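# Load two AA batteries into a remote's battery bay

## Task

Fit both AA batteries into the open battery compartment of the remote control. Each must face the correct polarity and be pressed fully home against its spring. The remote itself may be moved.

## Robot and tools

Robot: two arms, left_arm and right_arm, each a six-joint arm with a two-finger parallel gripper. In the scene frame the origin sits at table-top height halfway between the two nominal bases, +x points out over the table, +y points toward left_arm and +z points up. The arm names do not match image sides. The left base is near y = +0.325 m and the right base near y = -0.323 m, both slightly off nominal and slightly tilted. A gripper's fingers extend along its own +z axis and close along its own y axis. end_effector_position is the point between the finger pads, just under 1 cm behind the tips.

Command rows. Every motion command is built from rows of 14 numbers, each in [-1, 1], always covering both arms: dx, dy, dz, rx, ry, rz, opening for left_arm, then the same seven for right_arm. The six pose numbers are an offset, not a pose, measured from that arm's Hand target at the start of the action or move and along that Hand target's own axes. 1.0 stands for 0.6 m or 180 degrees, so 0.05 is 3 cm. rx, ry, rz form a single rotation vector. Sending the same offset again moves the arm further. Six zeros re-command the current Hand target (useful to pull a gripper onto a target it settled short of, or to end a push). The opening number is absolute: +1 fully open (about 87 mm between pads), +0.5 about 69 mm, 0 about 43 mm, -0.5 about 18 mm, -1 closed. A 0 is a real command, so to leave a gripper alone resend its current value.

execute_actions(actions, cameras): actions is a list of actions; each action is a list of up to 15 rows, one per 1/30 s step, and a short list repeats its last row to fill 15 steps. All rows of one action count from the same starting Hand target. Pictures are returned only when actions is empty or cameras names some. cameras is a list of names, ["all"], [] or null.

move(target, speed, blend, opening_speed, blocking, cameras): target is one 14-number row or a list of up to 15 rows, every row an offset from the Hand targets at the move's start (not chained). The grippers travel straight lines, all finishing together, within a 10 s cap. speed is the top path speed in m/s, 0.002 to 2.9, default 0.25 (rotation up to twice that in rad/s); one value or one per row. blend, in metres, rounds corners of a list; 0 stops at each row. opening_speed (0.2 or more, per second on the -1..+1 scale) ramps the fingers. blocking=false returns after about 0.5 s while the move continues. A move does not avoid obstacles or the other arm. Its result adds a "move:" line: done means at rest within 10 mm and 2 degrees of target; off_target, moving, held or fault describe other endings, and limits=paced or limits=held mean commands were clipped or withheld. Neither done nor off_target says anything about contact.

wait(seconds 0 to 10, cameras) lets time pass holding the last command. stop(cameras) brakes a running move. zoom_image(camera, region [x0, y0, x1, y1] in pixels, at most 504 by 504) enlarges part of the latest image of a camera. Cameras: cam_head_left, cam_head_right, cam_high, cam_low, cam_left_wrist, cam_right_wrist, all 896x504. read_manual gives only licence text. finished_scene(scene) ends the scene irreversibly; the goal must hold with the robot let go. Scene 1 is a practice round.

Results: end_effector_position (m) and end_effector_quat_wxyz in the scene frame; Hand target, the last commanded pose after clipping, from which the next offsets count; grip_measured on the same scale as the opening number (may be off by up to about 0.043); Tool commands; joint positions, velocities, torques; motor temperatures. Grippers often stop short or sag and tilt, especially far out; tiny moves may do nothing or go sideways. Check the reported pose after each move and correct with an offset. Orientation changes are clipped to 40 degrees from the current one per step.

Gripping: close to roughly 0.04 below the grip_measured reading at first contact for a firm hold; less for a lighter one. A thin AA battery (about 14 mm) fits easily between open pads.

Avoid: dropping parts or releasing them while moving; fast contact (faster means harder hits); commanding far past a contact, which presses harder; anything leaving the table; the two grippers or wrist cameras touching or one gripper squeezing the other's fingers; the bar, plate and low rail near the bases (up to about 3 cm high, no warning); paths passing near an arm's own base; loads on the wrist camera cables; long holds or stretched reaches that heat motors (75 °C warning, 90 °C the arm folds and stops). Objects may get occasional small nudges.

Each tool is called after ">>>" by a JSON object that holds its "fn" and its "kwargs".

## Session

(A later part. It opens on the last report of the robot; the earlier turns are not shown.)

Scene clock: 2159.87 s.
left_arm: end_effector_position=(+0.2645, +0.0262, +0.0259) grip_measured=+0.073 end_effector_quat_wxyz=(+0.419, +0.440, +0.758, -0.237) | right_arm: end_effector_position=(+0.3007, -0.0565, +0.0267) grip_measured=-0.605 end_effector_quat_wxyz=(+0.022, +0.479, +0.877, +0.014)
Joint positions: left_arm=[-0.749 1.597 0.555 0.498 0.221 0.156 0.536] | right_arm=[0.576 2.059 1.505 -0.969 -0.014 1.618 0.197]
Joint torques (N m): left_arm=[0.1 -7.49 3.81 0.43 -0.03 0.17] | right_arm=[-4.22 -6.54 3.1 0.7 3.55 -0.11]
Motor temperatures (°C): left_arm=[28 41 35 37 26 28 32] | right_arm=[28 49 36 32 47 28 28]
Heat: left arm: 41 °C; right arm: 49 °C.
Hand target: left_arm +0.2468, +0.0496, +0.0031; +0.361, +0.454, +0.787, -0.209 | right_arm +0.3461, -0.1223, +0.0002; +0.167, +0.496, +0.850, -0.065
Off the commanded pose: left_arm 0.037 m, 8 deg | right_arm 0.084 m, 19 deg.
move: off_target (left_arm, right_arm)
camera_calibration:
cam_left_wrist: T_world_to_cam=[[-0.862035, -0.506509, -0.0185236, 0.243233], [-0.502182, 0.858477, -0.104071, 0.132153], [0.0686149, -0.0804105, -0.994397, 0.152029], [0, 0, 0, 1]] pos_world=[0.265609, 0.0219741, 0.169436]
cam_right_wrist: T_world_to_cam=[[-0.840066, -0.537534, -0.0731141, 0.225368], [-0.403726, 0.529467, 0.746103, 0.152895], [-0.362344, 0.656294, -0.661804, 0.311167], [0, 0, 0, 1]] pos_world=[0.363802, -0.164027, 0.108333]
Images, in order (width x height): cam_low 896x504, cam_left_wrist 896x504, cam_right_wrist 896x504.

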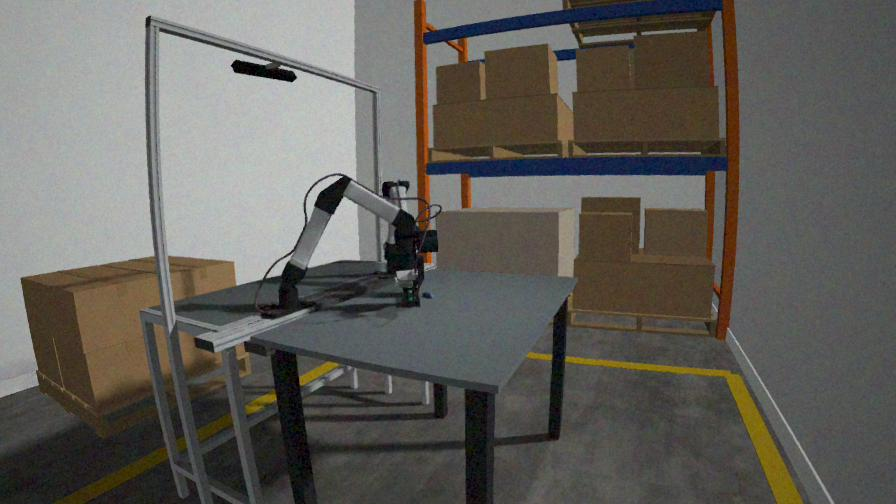

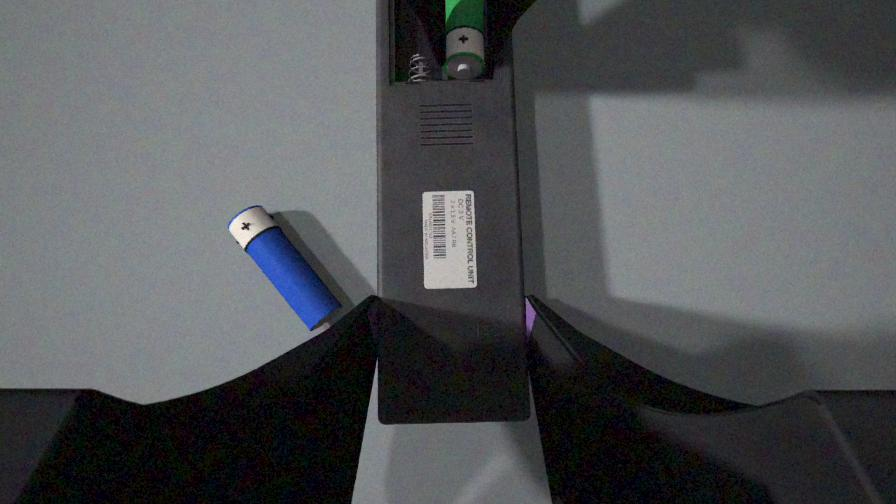

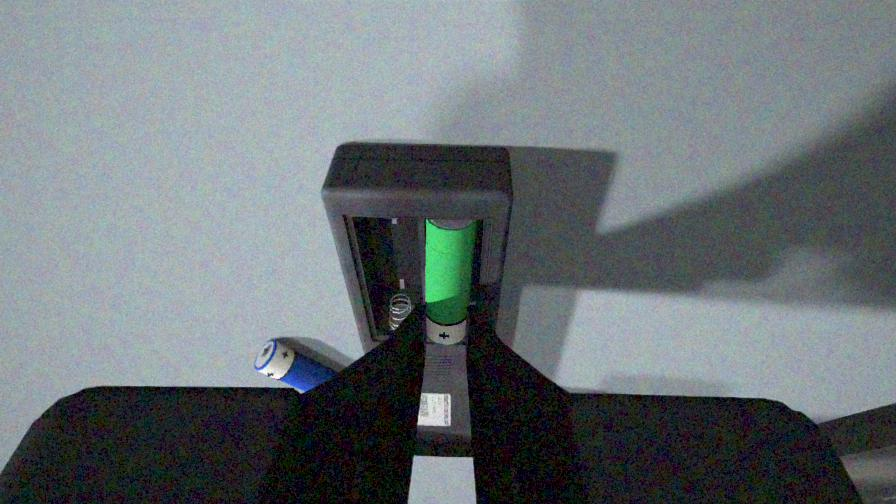

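>>> {"fn": "move", "kwargs": {"target": [0,0,0,0,0,0,0.03,0.0625,-0.001,-0.0233,0,0,0,-0.74], "speed": 0.06, "opening_speed": 0.6, "cameras": ["cam_left_wrist"]}}

>>> {"fn": "zoom_image", "kwargs": {"camera": "cam_left_wrist", "region": [370, 0, 540, 120]}}

Scene clock: 2202.27 s.
left_arm: end_effector_position=(+0.2623, +0.0292, +0.0219) grip_measured=+0.073 end_effector_quat_wxyz=(+0.410, +0.441, +0.764, -0.233) | right_arm: end_effector_position=(+0.2977, -0.0509, +0.0238) grip_measured=-0.605 end_effector_quat_wxyz=(+0.082, +0.485, +0.871, -0.012)
Joint positions: left_arm=[-0.749 1.597 0.555 0.476 0.218 0.156 0.537] | right_arm=[0.653 2.059 1.511 -0.979 0.121 1.71 0.197]
Joint torques (N m): left_arm=[0.1 -7.35 4.07 0.62 0 0.17] | right_arm=[-1.8 -4.67 4.01 0.65 2.33 0.04]
Heat: left arm: 41 °C; right arm: 50 °C.
Hand target: left_arm +0.2468, +0.0496, +0.0032; +0.361, +0.454, +0.787, -0.209 | right_arm +0.3255, -0.0880, +0.0002; +0.167, +0.496, +0.850, -0.066
Off the commanded pose: left_arm 0.032 m, 7 deg | right_arm 0.052 m, 12 deg.
move: off_target (left_arm, right_arm)
camera_calibration:
cam_left_wrist: T_world_to_cam=[[-0.860834, -0.508671, -0.0147908, 0.242481], [-0.50593, 0.858601, -0.0826971, 0.128577], [0.054765, -0.0637054, -0.996465, 0.151645], [0, 0, 0, 1]] pos_world=[0.265482, 0.0226074, 0.165328]
Images, in order (width x height): cam_left_wrist 896x504.

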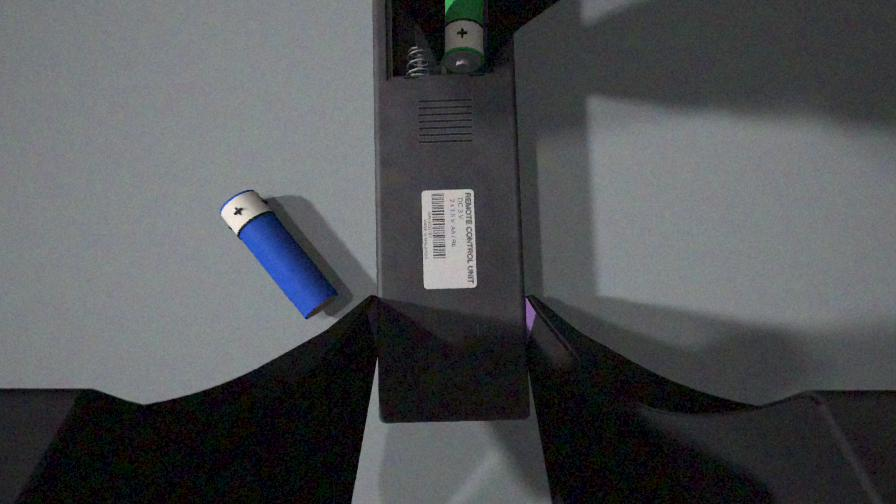

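Scaled by 2.965 from the camera's 896x504 image, which has a finer 1280x720 frame.

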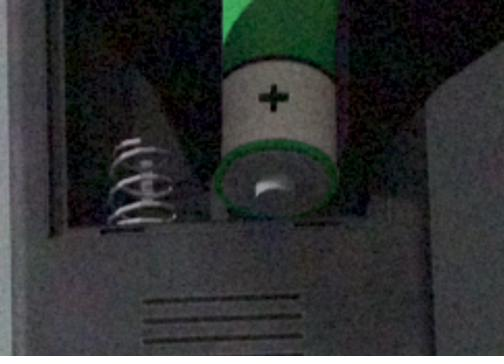

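>>> {"fn": "move", "kwargs": {"target": [0,0,0,0,0,0,0.03,0.0448,-0.0015,0.001,0,0,0,-0.74], "speed": 0.06, "opening_speed": 0.6, "cameras": ["cam_left_wrist","cam_right_wrist"]}}

>>> {"fn": "zoom_image", "kwargs": {"camera": "cam_left_wrist", "region": [370, 0, 540, 120]}}

>>> {"fn": "zoom_image", "kwargs": {"camera": "cam_right_wrist", "region": [310, 130, 520, 360]}}

Scene clock: 2214.77 s.
left_arm: end_effector_position=(+0.2627, +0.0297, +0.0218) grip_measured=+0.073 end_effector_quat_wxyz=(+0.410, +0.440, +0.764, -0.233) | right_arm: end_effector_position=(+0.2968, -0.0487, +0.0239) grip_measured=-0.606 end_effector_quat_wxyz=(+0.128, +0.488, +0.863, -0.029)
Joint positions: left_arm=[-0.747 1.597 0.555 0.475 0.217 0.156 0.537] | right_arm=[0.705 2.064 1.523 -0.999 0.222 1.774 0.197]
Joint torques (N m): left_arm=[0.12 -7.32 4.08 0.63 0 0.19] | right_arm=[-0.61 -2.47 3.41 0.88 1.29 0.11]
Heat: left arm: 41 °C; right arm: 47 °C.
Hand target: left_arm +0.2468, +0.0496, +0.0031; +0.361, +0.454, +0.787, -0.209 | right_arm +0.3127, -0.0665, -0.0098; +0.167, +0.496, +0.850, -0.065
Off the commanded pose: left_arm 0.032 m, 7 deg | right_arm 0.041 m, 6 deg.
move: off_target (left_arm, right_arm)
camera_calibration:
cam_left_wrist: T_world_to_cam=[[-0.859876, -0.510286, -0.0149003, 0.242913], [-0.50758, 0.857707, -0.0818574, 0.128787], [0.0545508, -0.0628241, -0.996533, 0.151491], [0, 0, 0, 1]] pos_world=[0.265981, 0.0230103, 0.165128]
cam_right_wrist: T_world_to_cam=[[-0.845605, -0.523828, -0.102742, 0.229096], [-0.479972, 0.661873, 0.575805, 0.182389], [-0.233621, 0.536217, -0.811106, 0.262129], [0, 0, 0, 1]] pos_world=[0.342505, -0.141269, 0.131132]
Images, in order (width x height): cam_left_wrist 896x504, cam_right_wrist 896x504.

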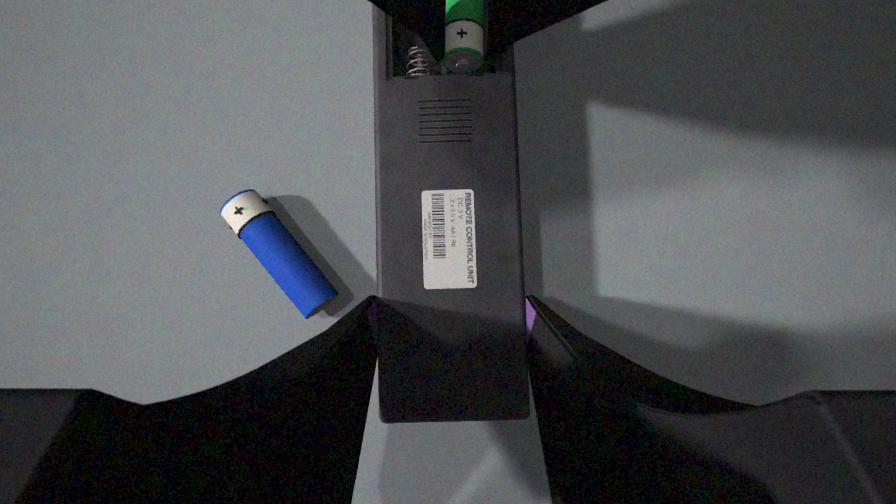

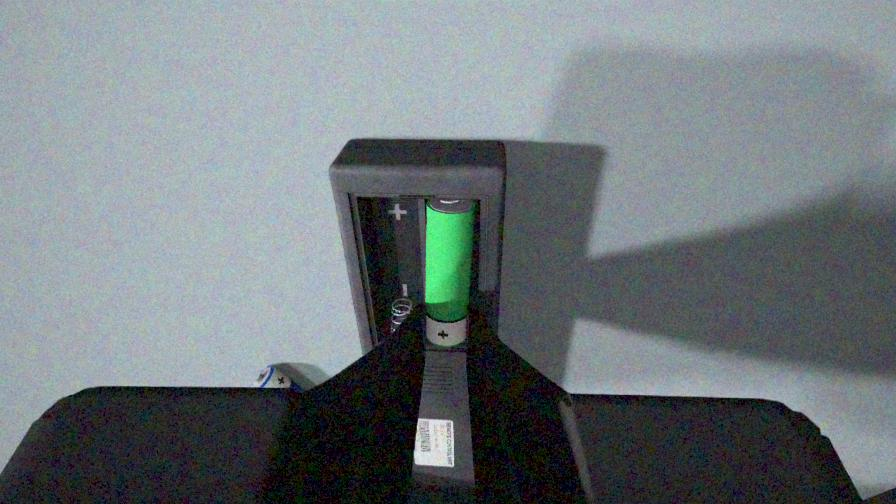

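Scaled by 2.965 from the camera's 896x504 image, which has a finer 1280x720 frame.

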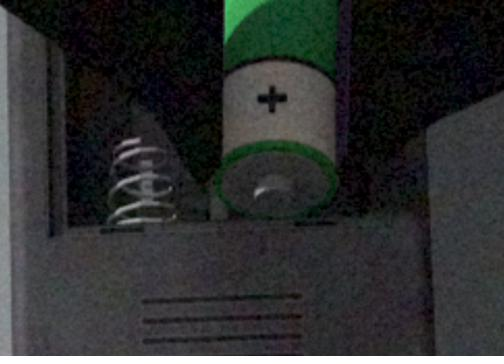

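Scaled by 2.191 from the camera's 896x504 image, which has a finer 1280x720 frame.

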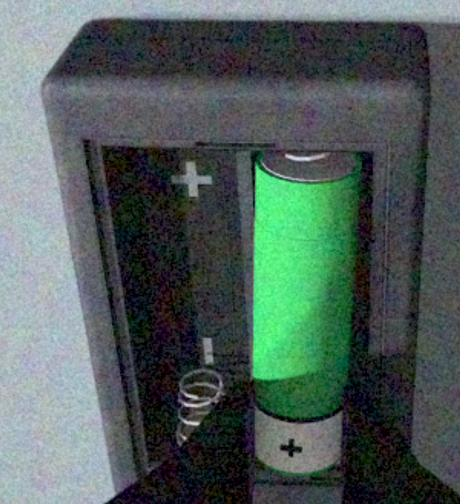

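>>> {"fn": "move", "kwargs": {"target": [0,0,0,0,0,0,0.03,0.0234,-0.0004,-0.0087,0,0,0,-0.74], "speed": 0.06, "opening_speed": 0.6, "cameras": ["cam_left_wrist","cam_right_wrist"]}}

>>> {"fn": "zoom_image", "kwargs": {"camera": "cam_left_wrist", "region": [370, 0, 540, 120]}}

>>> {"fn": "zoom_image", "kwargs": {"camera": "cam_right_wrist", "region": [310, 130, 520, 360]}}

Scene clock: 2227.70 s.
left_arm: end_effector_position=(+0.2626, +0.0298, +0.0217) grip_measured=+0.073 end_effector_quat_wxyz=(+0.410, +0.440, +0.764, -0.233) | right_arm: end_effector_position=(+0.2965, -0.0476, +0.0238) grip_measured=-0.607 end_effector_quat_wxyz=(+0.154, +0.488, +0.858, -0.043)
Joint positions: left_arm=[-0.747 1.597 0.555 0.475 0.217 0.156 0.537] | right_arm=[0.734 2.079 1.546 -1.026 0.28 1.81 0.196]
Joint torques (N m): left_arm=[0.08 -7.34 4.03 0.63 0.02 0.18] | right_arm=[-0.01 -2.55 3.47 0.91 0.67 0.15]
Heat: left arm: 41 °C; right arm: 45 °C.
Hand target: left_arm +0.2469, +0.0496, +0.0032; +0.361, +0.454, +0.787, -0.209 | right_arm +0.3050, -0.0536, -0.0098; +0.167, +0.496, +0.850, -0.065
Off the commanded pose: left_arm 0.031 m, 7 deg | right_arm 0.035 m, 3 deg.
move: off_target (left_arm, right_arm)
camera_calibration:
cam_left_wrist: T_world_to_cam=[[-0.859886, -0.510273, -0.014795, 0.242896], [-0.507596, 0.857737, -0.0814402, 0.128713], [0.0542469, -0.0625194, -0.996568, 0.151471], [0, 0, 0, 1]] pos_world=[0.26598, 0.0230109, 0.165028]
cam_right_wrist: T_world_to_cam=[[-0.845666, -0.523548, -0.103668, 0.229519], [-0.493067, 0.692033, 0.527233, 0.188063], [-0.20429, 0.496978, -0.843373, 0.251696], [0, 0, 0, 1]] pos_world=[0.338243, -0.135069, 0.136914]
Images, in order (width x height): cam_left_wrist 896x504, cam_right_wrist 896x504.

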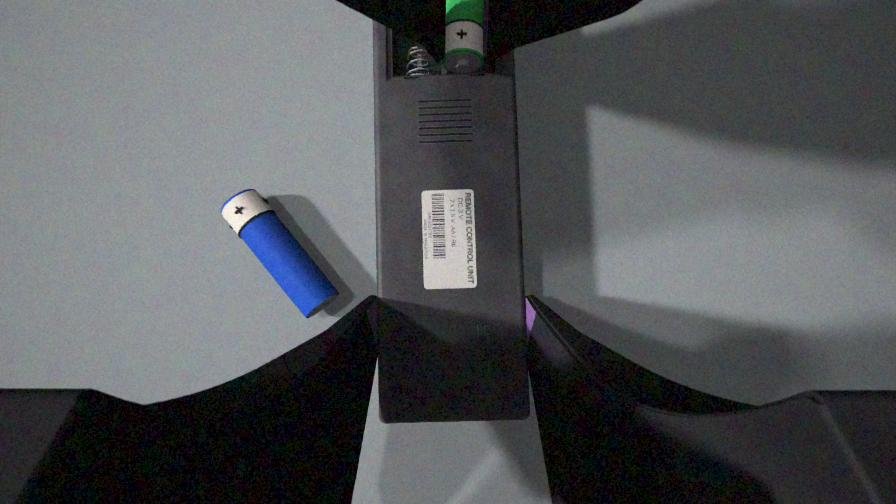

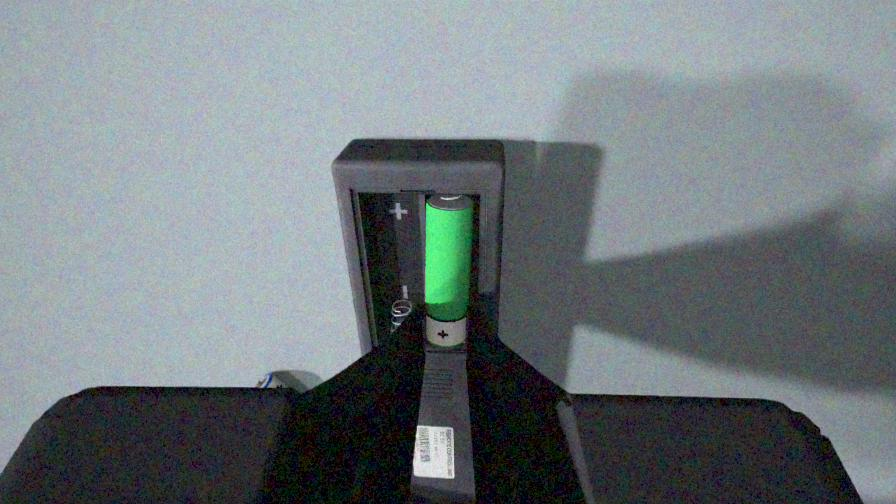

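Scaled by 2.965 from the camera's 896x504 image, which has a finer 1280x720 frame.

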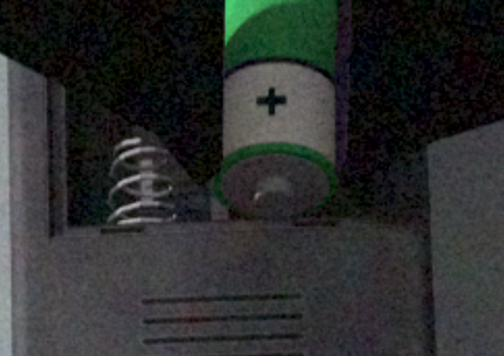

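Scaled by 2.191 from the camera's 896x504 image, which has a finer 1280x720 frame.

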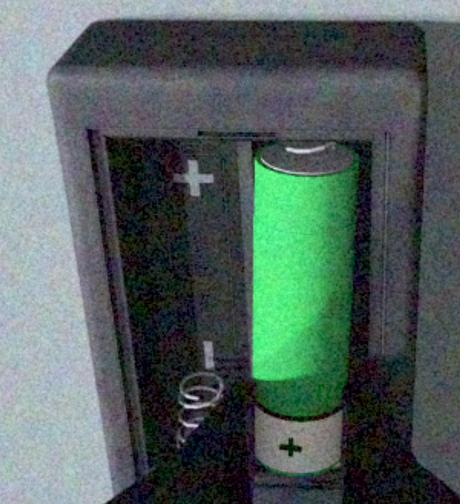

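>>> {"fn": "move", "kwargs": {"target": [[0,0,0,0,0,0,0.03,-0.0116,0.0018,-0.0312,0,0,0,-0.74],[0,0,0,0,0,0,0.03,-0.0116,0.0018,-0.0312,0,0,0,-0.48]], "speed": 0.06, "opening_speed": 0.3, "cameras": ["cam_left_wrist","cam_right_wrist"]}}

>>> {"fn": "zoom_image", "kwargs": {"camera": "cam_left_wrist", "region": [370, 0, 540, 120]}}

>>> {"fn": "zoom_image", "kwargs": {"camera": "cam_right_wrist", "region": [310, 130, 520, 360]}}

Scene clock: 2260.27 s.
left_arm: end_effector_position=(+0.2628, +0.0305, +0.0216) grip_measured=+0.073 end_effector_quat_wxyz=(+0.409, +0.440, +0.765, -0.232) | right_arm: end_effector_position=(+0.2970, -0.0477, +0.0213) grip_measured=-0.542 end_effector_quat_wxyz=(+0.151, +0.491, +0.856, -0.053)
Joint positions: left_arm=[-0.746 1.596 0.555 0.471 0.217 0.156 0.537] | right_arm=[0.734 2.102 1.572 -1.052 0.281 1.819 0.229]
Joint torques (N m): left_arm=[0.16 -7.19 4.15 0.66 0.01 0.16] | right_arm=[-0.24 -5.83 5.65 0.48 0.64 0.04]
Motor temperatures (°C): left_arm=[27 41 37 33 26 28 32] | right_arm=[27 42 36 33 40 29 29]
Heat: left arm: 41 °C; right arm: 42 °C.
Hand target: left_arm +0.2469, +0.0496, +0.0031; +0.361, +0.454, +0.787, -0.209 | right_arm +0.3050, -0.0537, +0.0102; +0.167, +0.496, +0.850, -0.066
Off the commanded pose: left_arm 0.031 m, 7 deg | right_arm 0.015 m, 2 deg.
move: off_target (left_arm, right_arm); target 2's new opening was sent with right_arm's hand 0.018 m and 3 deg from that target
camera_calibration:
cam_left_wrist: T_world_to_cam=[[-0.859243, -0.511355, -0.0147201, 0.243251], [-0.508779, 0.857207, -0.07963, 0.128461], [0.0533374, -0.0609322, -0.996716, 0.151715], [0, 0, 0, 1]] pos_world=[0.266278, 0.0235147, 0.165027]
cam_right_wrist: T_world_to_cam=[[-0.852033, -0.516479, -0.0853725, 0.23143], [-0.47942, 0.704369, 0.523471, 0.186269], [-0.210228, 0.486944, -0.847756, 0.251086], [0, 0, 0, 1]] pos_world=[0.339272, -0.133939, 0.135111]
Images, in order (width x height): cam_left_wrist 896x504, cam_right_wrist 896x504.

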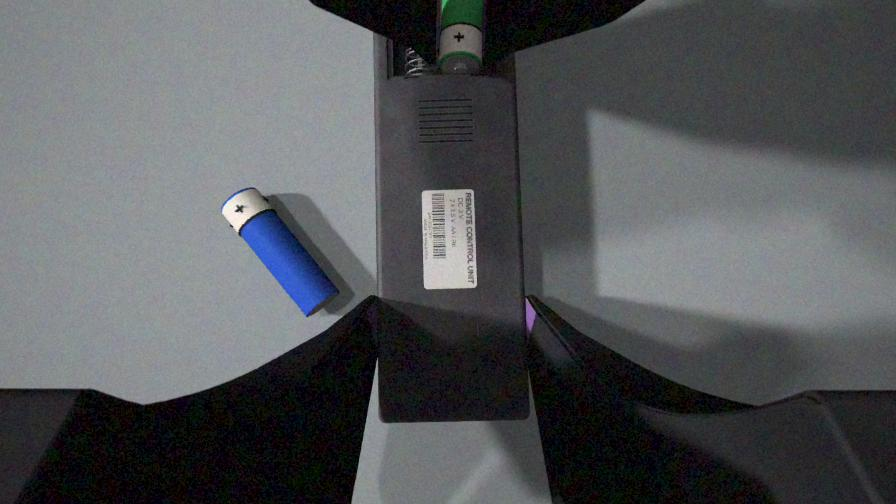

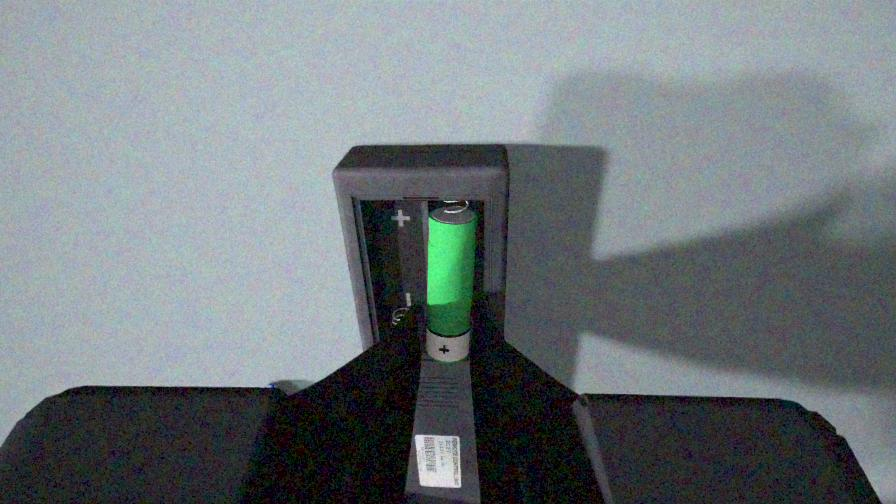

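Scaled by 2.965 from the camera's 896x504 image, which has a finer 1280x720 frame.

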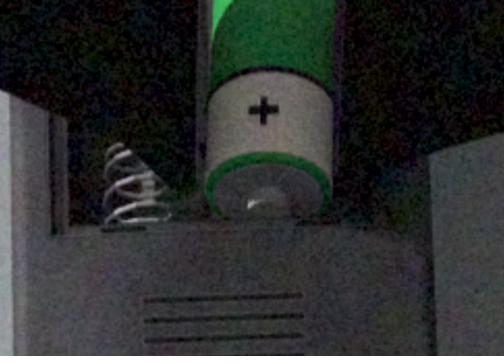

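Scaled by 2.191 from the camera's 896x504 image, which has a finer 1280x720 frame.

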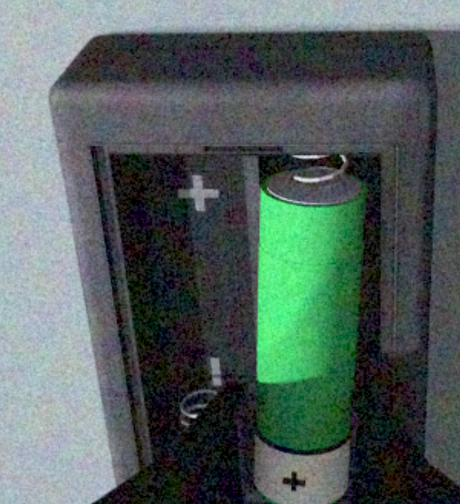

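>>> {"fn": "move", "kwargs": {"target": [[0,0,0,0,0,0,0.03,-0.0174,0.0028,-0.0468,0,0,0,-0.48],[0,0,0,0,0,0,0.03,-0.0174,0.0028,-0.0468,0,0,0,-0.78]], "speed": 0.08, "opening_speed": 0.6, "cameras": ["cam_left_wrist","cam_right_wrist"]}}

>>> {"fn": "zoom_image", "kwargs": {"camera": "cam_left_wrist", "region": [370, 0, 540, 120]}}

>>> {"fn": "zoom_image", "kwargs": {"camera": "cam_right_wrist", "region": [310, 130, 520, 360]}}

Scene clock: 2281.57 s.
left_arm: end_effector_position=(+0.2608, +0.0312, +0.0213) grip_measured=+0.073 end_effector_quat_wxyz=(+0.406, +0.444, +0.765, -0.230) | right_arm: end_effector_position=(+0.2943, -0.0498, +0.0259) grip_measured=-0.603 end_effector_quat_wxyz=(+0.148, +0.488, +0.857, -0.068)
Joint positions: left_arm=[-0.749 1.59 0.555 0.457 0.217 0.163 0.537] | right_arm=[0.735 2.115 1.611 -1.109 0.283 1.819 0.198]
Joint torques (N m): left_arm=[-0.03 -6.75 4.22 0.81 -0.01 0.09] | right_arm=[-0.58 -9.31 8.84 -0.02 0.62 0.01]
Heat: left arm: 40 °C; right arm: 43 °C.
Hand target: left_arm +0.2468, +0.0496, +0.0031; +0.361, +0.454, +0.787, -0.209 | right_arm +0.3051, -0.0536, +0.0402; +0.167, +0.496, +0.850, -0.065
Off the commanded pose: left_arm 0.029 m, 6 deg | right_arm 0.018 m, 3 deg.
move: off_target (left_arm, right_arm); target 2's new opening was sent with right_arm's hand 0.019 m and 3 deg from that target
camera_calibration:
cam_left_wrist: T_world_to_cam=[[-0.862891, -0.505056, -0.0183746, 0.242697], [-0.502707, 0.861485, -0.0716241, 0.12481], [0.0520036, -0.0525667, -0.997262, 0.151645], [0, 0, 0, 1]] pos_world=[0.264278, 0.0230256, 0.164628]
cam_right_wrist: T_world_to_cam=[[-0.853301, -0.518477, -0.0553057, 0.227966], [-0.468845, 0.716522, 0.516508, 0.181673], [-0.22817, 0.466667, -0.854494, 0.259957], [0, 0, 0, 1]] pos_world=[0.339014, -0.133291, 0.140904]
Images, in order (width x height): cam_left_wrist 896x504, cam_right_wrist 896x504.

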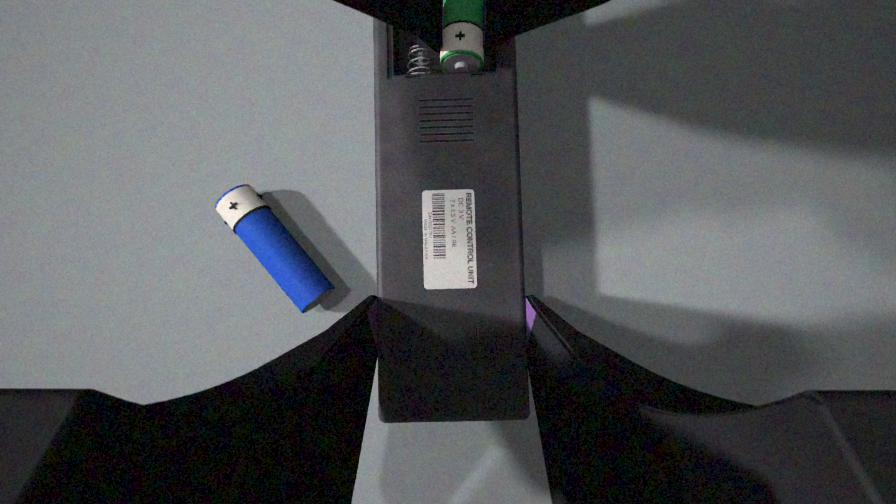

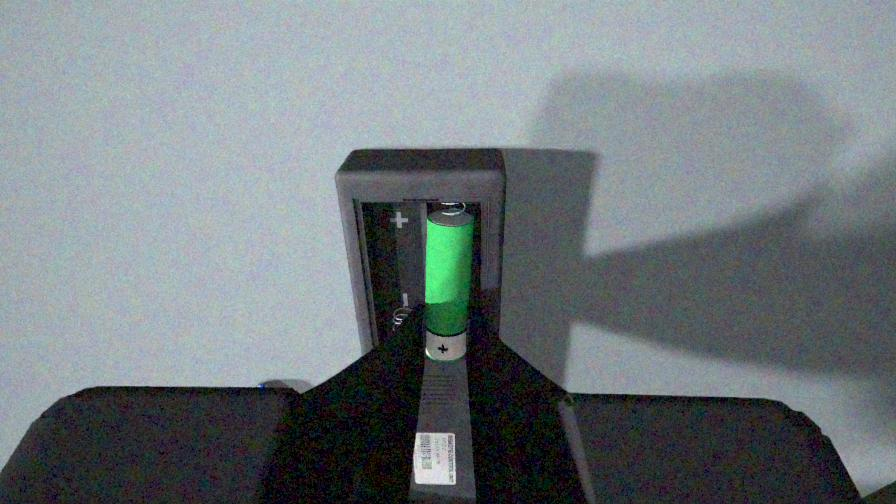

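Scaled by 2.965 from the camera's 896x504 image, which has a finer 1280x720 frame.

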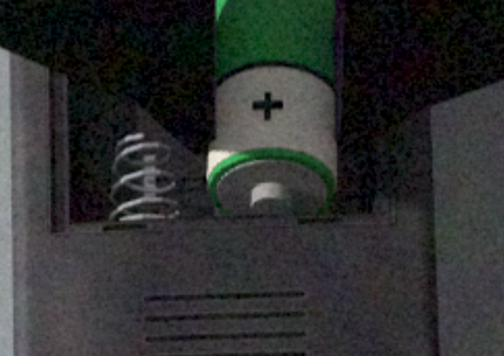

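Scaled by 2.191 from the camera's 896x504 image, which has a finer 1280x720 frame.

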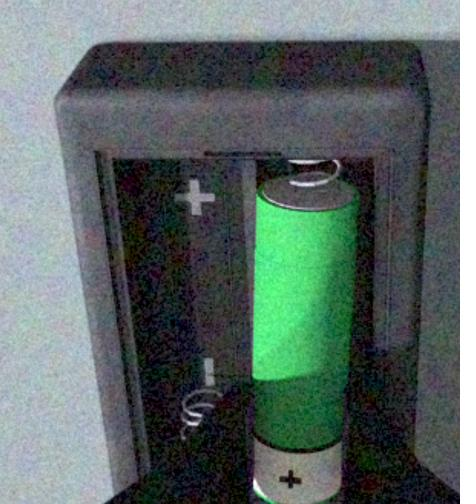

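>>> {"fn": "zoom_image", "kwargs": {"camera": "cam_right_wrist", "region": [390, 310, 510, 400]}}

>>> {"fn": "zoom_image", "kwargs": {"camera": "cam_left_wrist", "region": [420, 30, 510, 95]}}

Scaled by 4.200 from the camera's 896x504 image, which has a finer 1280x720 frame.

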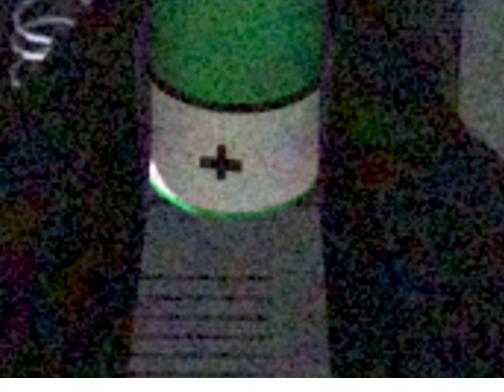

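Scaled by 5.600 from the camera's 896x504 image, which has a finer 1280x720 frame.

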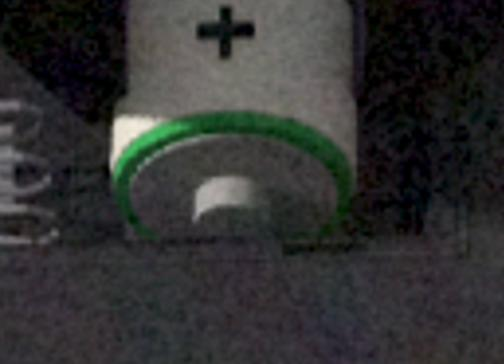

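>>> {"fn": "move", "kwargs": {"target": [[0,0,0,0,0,0,0.03,0.007,-0.0011,0.0187,0,0,0,-0.66],[0,0,0,0,0,0,0.03,0.007,-0.0011,0.0187,0,0,0,-0.45],[0,0,0,0,0,0,0.03,-0.0081,0.0013,-0.0218,0,0,0,-0.45],[0,0,0,0,0,0,0.03,-0.0081,0.0013,-0.0218,0,0,0,-0.78]], "speed": 0.06, "opening_speed": 0.6, "cameras": ["cam_left_wrist","cam_right_wrist"]}}

>>> {"fn": "zoom_image", "kwargs": {"camera": "cam_right_wrist", "region": [310, 150, 520, 400]}}

>>> {"fn": "zoom_image", "kwargs": {"camera": "cam_left_wrist", "region": [420, 30, 510, 95]}}

Scene clock: 2338.17 s.
left_arm: end_effector_position=(+0.2611, +0.0317, +0.0212) grip_measured=+0.073 end_effector_quat_wxyz=(+0.406, +0.444, +0.765, -0.230) | right_arm: end_effector_position=(+0.2934, -0.0524, +0.0367) grip_measured=-0.780 end_effector_quat_wxyz=(+0.150, +0.486, +0.857, -0.079)
Joint positions: left_arm=[-0.747 1.59 0.555 0.456 0.217 0.163 0.537] | right_arm=[0.735 2.115 1.654 -1.172 0.293 1.819 0.11]
Joint torques (N m): left_arm=[0.08 -6.71 4.18 0.79 0 0.11] | right_arm=[-0.75 -10.3 8.54 0.06 0.53 0]
Motor temperatures (°C): left_arm=[27 41 37 32 26 28 32] | right_arm=[27 48 40 32 36 28 29]
Heat: left arm: 41 °C; right arm: 48 °C.
Hand target: left_arm +0.2468, +0.0496, +0.0031; +0.361, +0.454, +0.787, -0.209 | right_arm +0.3050, -0.0536, +0.0542; +0.167, +0.496, +0.850, -0.066
Off the commanded pose: left_arm 0.029 m, 6 deg | right_arm 0.021 m, 3 deg.
move: off_target (left_arm, right_arm); target 2's new opening was sent with right_arm's hand 0.012 m and 3 deg from that target; target 4's new opening was sent with right_arm's hand 0.021 m and 3 deg from that target
camera_calibration:
cam_left_wrist: T_world_to_cam=[[-0.862112, -0.506389, -0.0182544, 0.243132], [-0.504085, 0.860743, -0.0708532, 0.124955], [0.0515916, -0.0518817, -0.99732, 0.151543], [0, 0, 0, 1]] pos_world=[0.264777, 0.0234279, 0.164428]
cam_right_wrist: T_world_to_cam=[[-0.85383, -0.519193, -0.0375814, 0.225886], [-0.464475, 0.727266, 0.505319, 0.177286], [-0.235026, 0.448912, -0.862114, 0.271533], [0, 0, 0, 1]] pos_world=[0.339031, -0.13355, 0.152996]
Images, in order (width x height): cam_left_wrist 896x504, cam_right_wrist 896x504.

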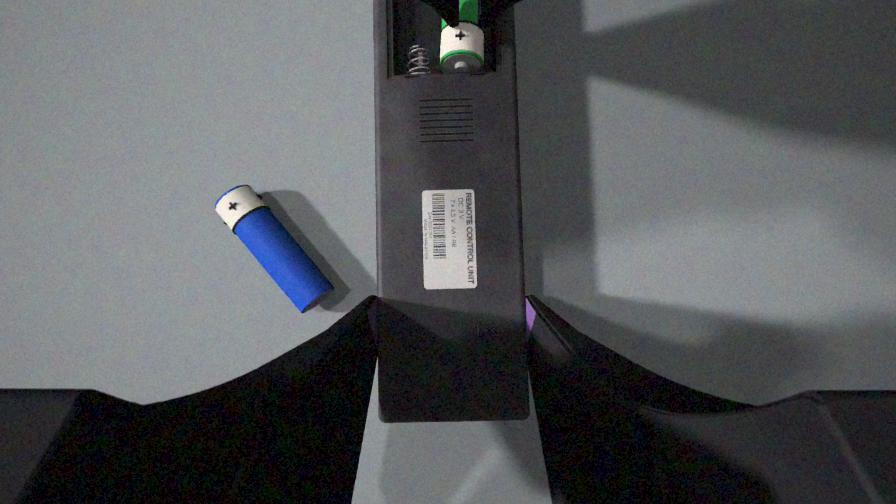

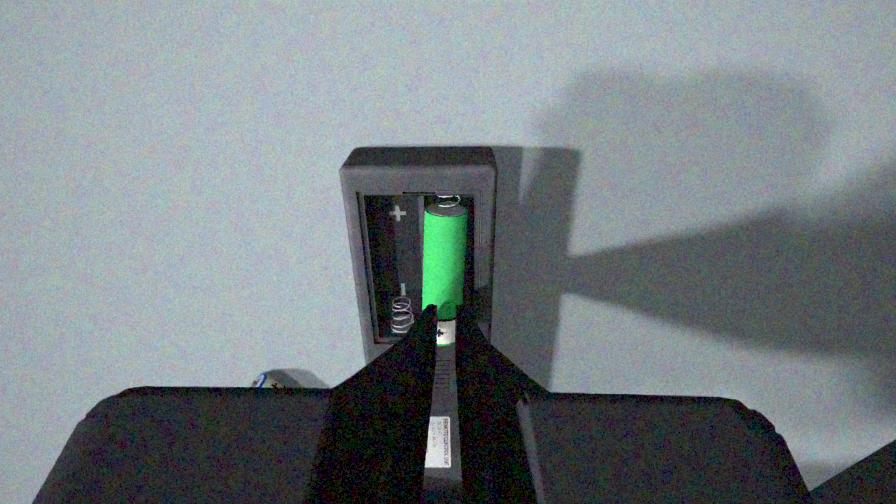

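Scaled by 2.016 from the camera's 896x504 image, which has a finer 1280x720 frame.

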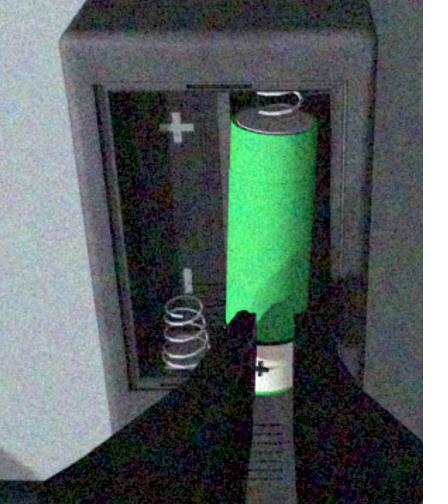

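Scaled by 5.600 from the camera's 896x504 image, which has a finer 1280x720 frame.

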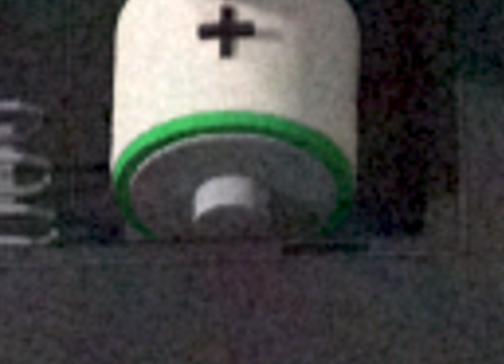

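>>> {"fn": "move", "kwargs": {"target": [[0,0,0,0,0,0,0.03,0.0,0.002,0.035,0,0,0,-0.78],[0,0,0,0,0,0,0.03,0.009,0.001,0.075,0,0,0,-0.78]], "speed": 0.05, "cameras": ["cam_left_wrist","cam_right_wrist"]}}

>>> {"fn": "zoom_image", "kwargs": {"camera": "cam_right_wrist", "region": [310, 150, 520, 400]}}

>>> {"fn": "zoom_image", "kwargs": {"camera": "cam_left_wrist", "region": [420, 30, 510, 95]}}

Scene clock: 2361.27 s.
left_arm: end_effector_position=(+0.2611, +0.0317, +0.0212) grip_measured=+0.073 end_effector_quat_wxyz=(+0.406, +0.444, +0.765, -0.230) | right_arm: end_effector_position=(+0.2975, -0.0567, +0.0316) grip_measured=-0.779 end_effector_quat_wxyz=(+0.154, +0.487, +0.857, -0.070)
Joint positions: left_arm=[-0.747 1.59 0.555 0.456 0.217 0.163 0.537] | right_arm=[0.722 2.098 1.606 -1.116 0.295 1.803 0.11]
Joint torques (N m): left_arm=[-0.03 -6.61 4.15 0.78 0 0.1] | right_arm=[-1.52 -5.65 2.21 1.12 0.5 -0.07]
Heat: left arm: 41 °C; right arm: 49 °C.
Hand target: left_arm +0.2468, +0.0496, +0.0031; +0.361, +0.454, +0.787, -0.209 | right_arm +0.3130, -0.0614, +0.0102; +0.167, +0.496, +0.850, -0.065
Off the commanded pose: left_arm 0.029 m, 6 deg | right_arm 0.027 m, 2 deg.
move: off_target (left_arm, right_arm)
camera_calibration:
cam_left_wrist: T_world_to_cam=[[-0.862112, -0.506389, -0.0182544, 0.243132], [-0.504085, 0.860743, -0.0708532, 0.124955], [0.0515916, -0.0518817, -0.99732, 0.151543], [0, 0, 0, 1]] pos_world=[0.264777, 0.0234279, 0.164428]
cam_right_wrist: T_world_to_cam=[[-0.851778, -0.520664, -0.0581693, 0.22695], [-0.474444, 0.719504, 0.507165, 0.187373], [-0.22221, 0.45959, -0.859884, 0.266813], [0, 0, 0, 1]] pos_world=[0.341497, -0.139276, 0.1476]
Images, in order (width x height): cam_left_wrist 896x504, cam_right_wrist 896x504.

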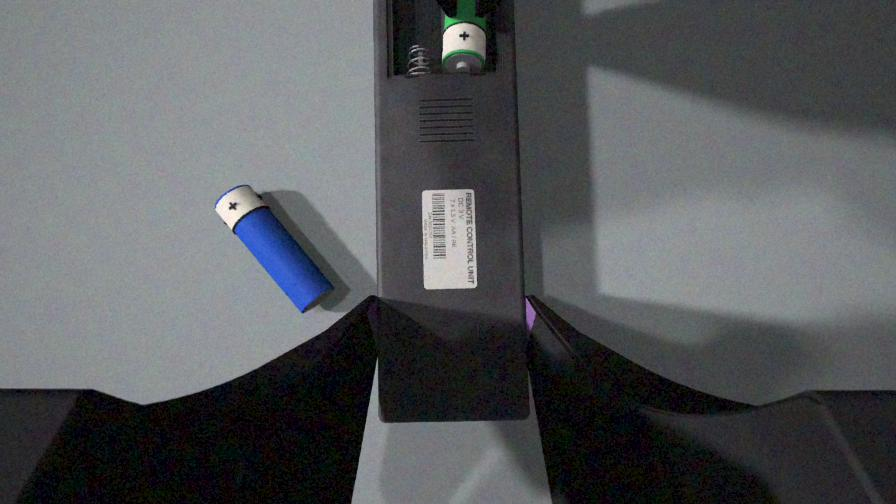

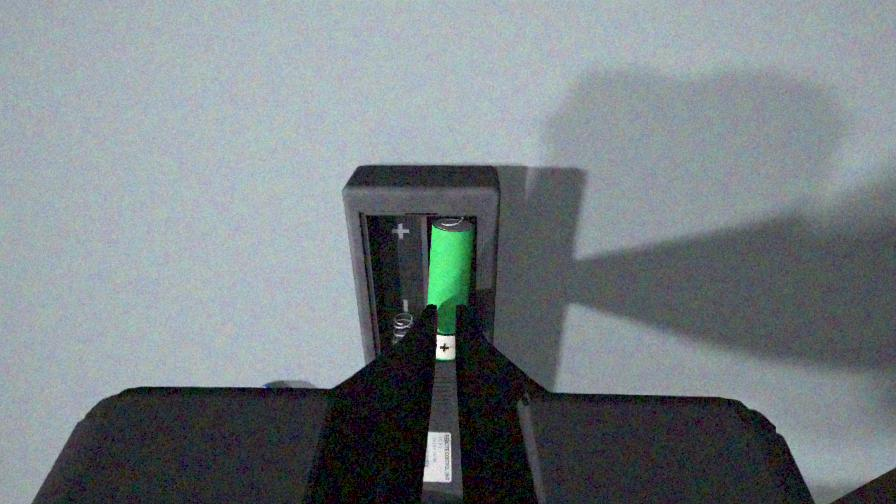

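Scaled by 2.016 from the camera's 896x504 image, which has a finer 1280x720 frame.

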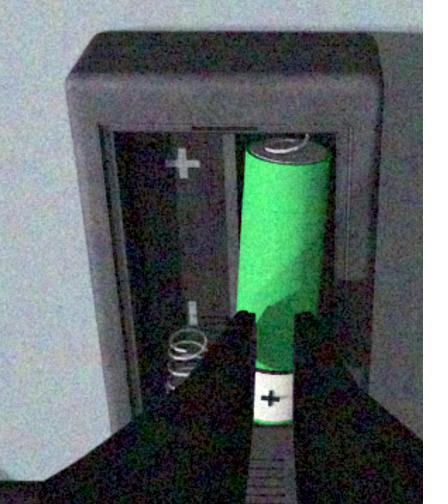

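Scaled by 5.600 from the camera's 896x504 image, which has a finer 1280x720 frame.

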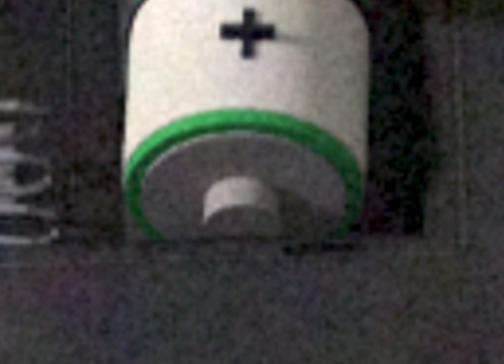

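>>> {"fn": "move", "kwargs": {"target": [[0,0,0,0,0,0,0.03,-0.0047,0.0032,-0.0604,0,0,0,-0.78],[0,0,0,0,0,0,0.03,0.0156,0.0,-0.0058,0,0,0,-0.78],[0,0,0,0,0,0,0.03,0.0301,-0.0023,0.0332,0,0,0,-0.78]], "speed": 0.05, "cameras": ["cam_left_wrist","cam_right_wrist"]}}

>>> {"fn": "zoom_image", "kwargs": {"camera": "cam_right_wrist", "region": [310, 150, 520, 400]}}

>>> {"fn": "zoom_image", "kwargs": {"camera": "cam_left_wrist", "region": [420, 30, 510, 95]}}

Scene clock: 2373.87 s.
left_arm: end_effector_position=(+0.2611, +0.0317, +0.0212) grip_measured=+0.073 end_effector_quat_wxyz=(+0.406, +0.444, +0.765, -0.230) | right_arm: end_effector_position=(+0.2997, -0.0543, +0.0321) grip_measured=-0.780 end_effector_quat_wxyz=(+0.166, +0.486, +0.856, -0.056)
Joint positions: left_arm=[-0.747 1.59 0.555 0.456 0.217 0.163 0.537] | right_arm=[0.729 2.079 1.579 -1.076 0.311 1.807 0.11]
Joint torques (N m): left_arm=[-0.01 -6.65 4.18 0.79 0.01 0.13] | right_arm=[0.13 -1.77 0.34 1.43 0.32 0.16]
Heat: left arm: 41 °C; right arm: 48 °C.
Hand target: left_arm +0.2468, +0.0496, +0.0031; +0.361, +0.454, +0.787, -0.209 | right_arm +0.3080, -0.0528, -0.0148; +0.167, +0.496, +0.850, -0.066
Off the commanded pose: left_arm 0.029 m, 6 deg | right_arm 0.048 m, 2 deg.
move: off_target (left_arm, right_arm)
camera_calibration:
cam_left_wrist: T_world_to_cam=[[-0.862112, -0.506389, -0.0182544, 0.243132], [-0.504085, 0.860743, -0.0708532, 0.124955], [0.0515916, -0.0518817, -0.99732, 0.151543], [0, 0, 0, 1]] pos_world=[0.264777, 0.0234279, 0.164428]
cam_right_wrist: T_world_to_cam=[[-0.846336, -0.52455, -0.0925331, 0.229363], [-0.495402, 0.711364, 0.498537, 0.192563], [-0.195683, 0.467771, -0.861916, 0.259162], [0, 0, 0, 1]] pos_world=[0.340227, -0.137898, 0.1486]
Images, in order (width x height): cam_left_wrist 896x504, cam_right_wrist 896x504.

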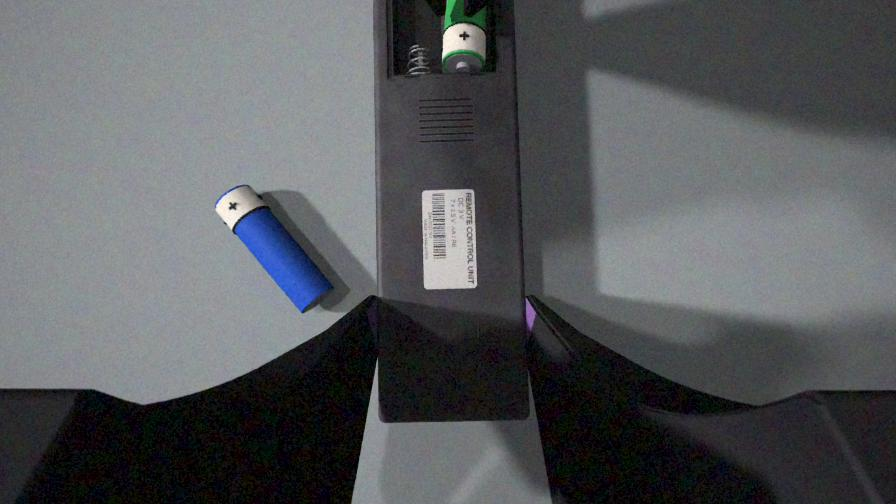

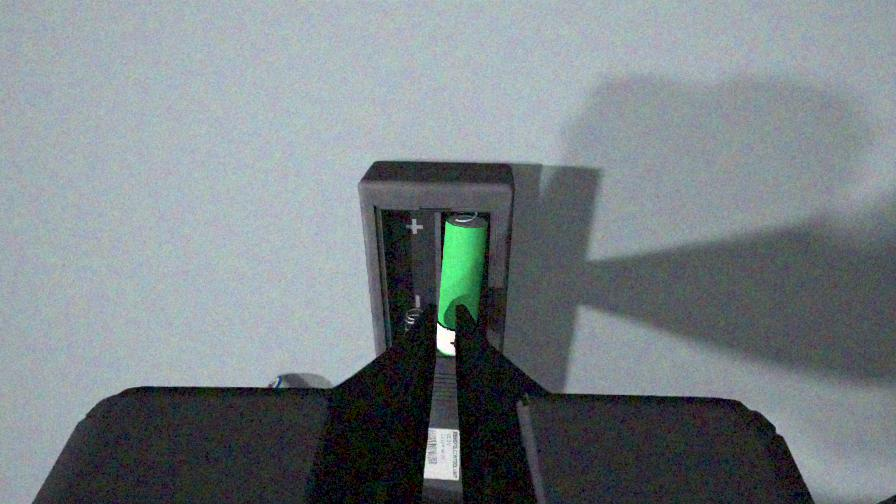

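Scaled by 2.016 from the camera's 896x504 image, which has a finer 1280x720 frame.

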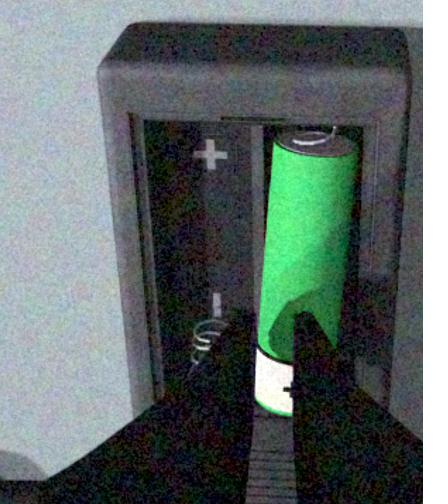

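Scaled by 5.600 from the camera's 896x504 image, which has a finer 1280x720 frame.

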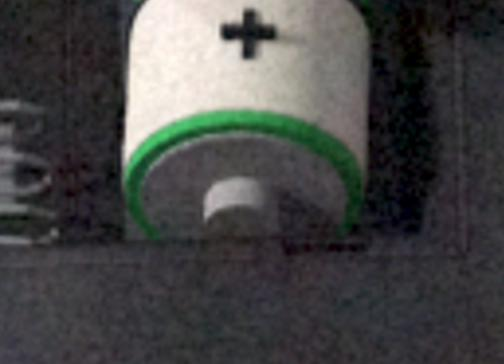

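>>> {"fn": "move", "kwargs": {"target": [0,0,0,0,0,0,0.03,-0.013,-0.0004,-0.1017,0,0,0,-0.78], "speed": 0.1, "cameras": ["cam_right_wrist"]}}

>>> {"fn": "zoom_image", "kwargs": {"camera": "cam_right_wrist", "region": [310, 150, 520, 400]}}

Scene clock: 2396.03 s.
left_arm: end_effector_position=(+0.2611, +0.0317, +0.0212) grip_measured=+0.073 end_effector_quat_wxyz=(+0.406, +0.444, +0.765, -0.230) | right_arm: end_effector_position=(+0.2932, -0.0460, +0.0371) grip_measured=-0.780 end_effector_quat_wxyz=(+0.168, +0.485, +0.855, -0.073)
Joint positions: left_arm=[-0.747 1.59 0.555 0.456 0.217 0.163 0.537] | right_arm=[0.761 2.113 1.652 -1.16 0.324 1.844 0.11]
Joint torques (N m): left_arm=[0.08 -6.69 4.18 0.78 -0.01 0.12] | right_arm=[-0.09 -8.44 8.59 0.07 0.16 0.09]
Heat: left arm: 41 °C; right arm: 45 °C.
Hand target: left_arm +0.2468, +0.0496, +0.0031; +0.361, +0.454, +0.787, -0.209 | right_arm +0.2980, -0.0424, +0.0450; +0.167, +0.496, +0.850, -0.065
Off the commanded pose: left_arm 0.029 m, 6 deg | right_arm 0.010 m, 2 deg.
move: off_target (left_arm)
camera_calibration:
cam_right_wrist: T_world_to_cam=[[-0.849272, -0.523924, -0.0651222, 0.228488], [-0.486658, 0.729037, 0.48132, 0.179906], [-0.204699, 0.440463, -0.874123, 0.260148], [0, 0, 0, 1]] pos_world=[0.334853, -0.126033, 0.155688]
Images, in order (width x height): cam_right_wrist 896x504.

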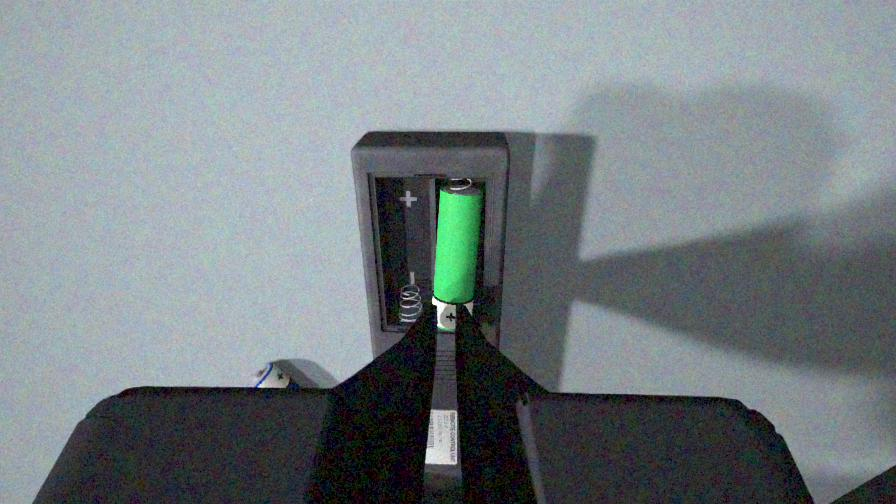

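Scaled by 2.016 from the camera's 896x504 image, which has a finer 1280x720 frame.

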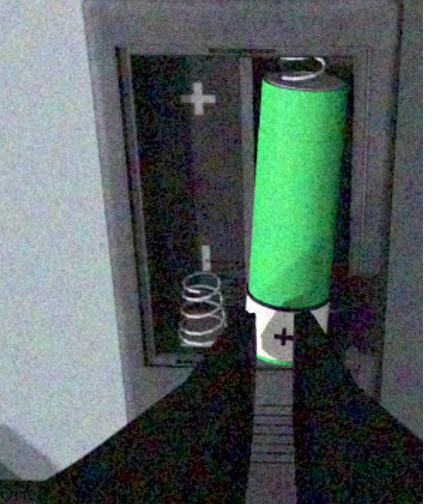

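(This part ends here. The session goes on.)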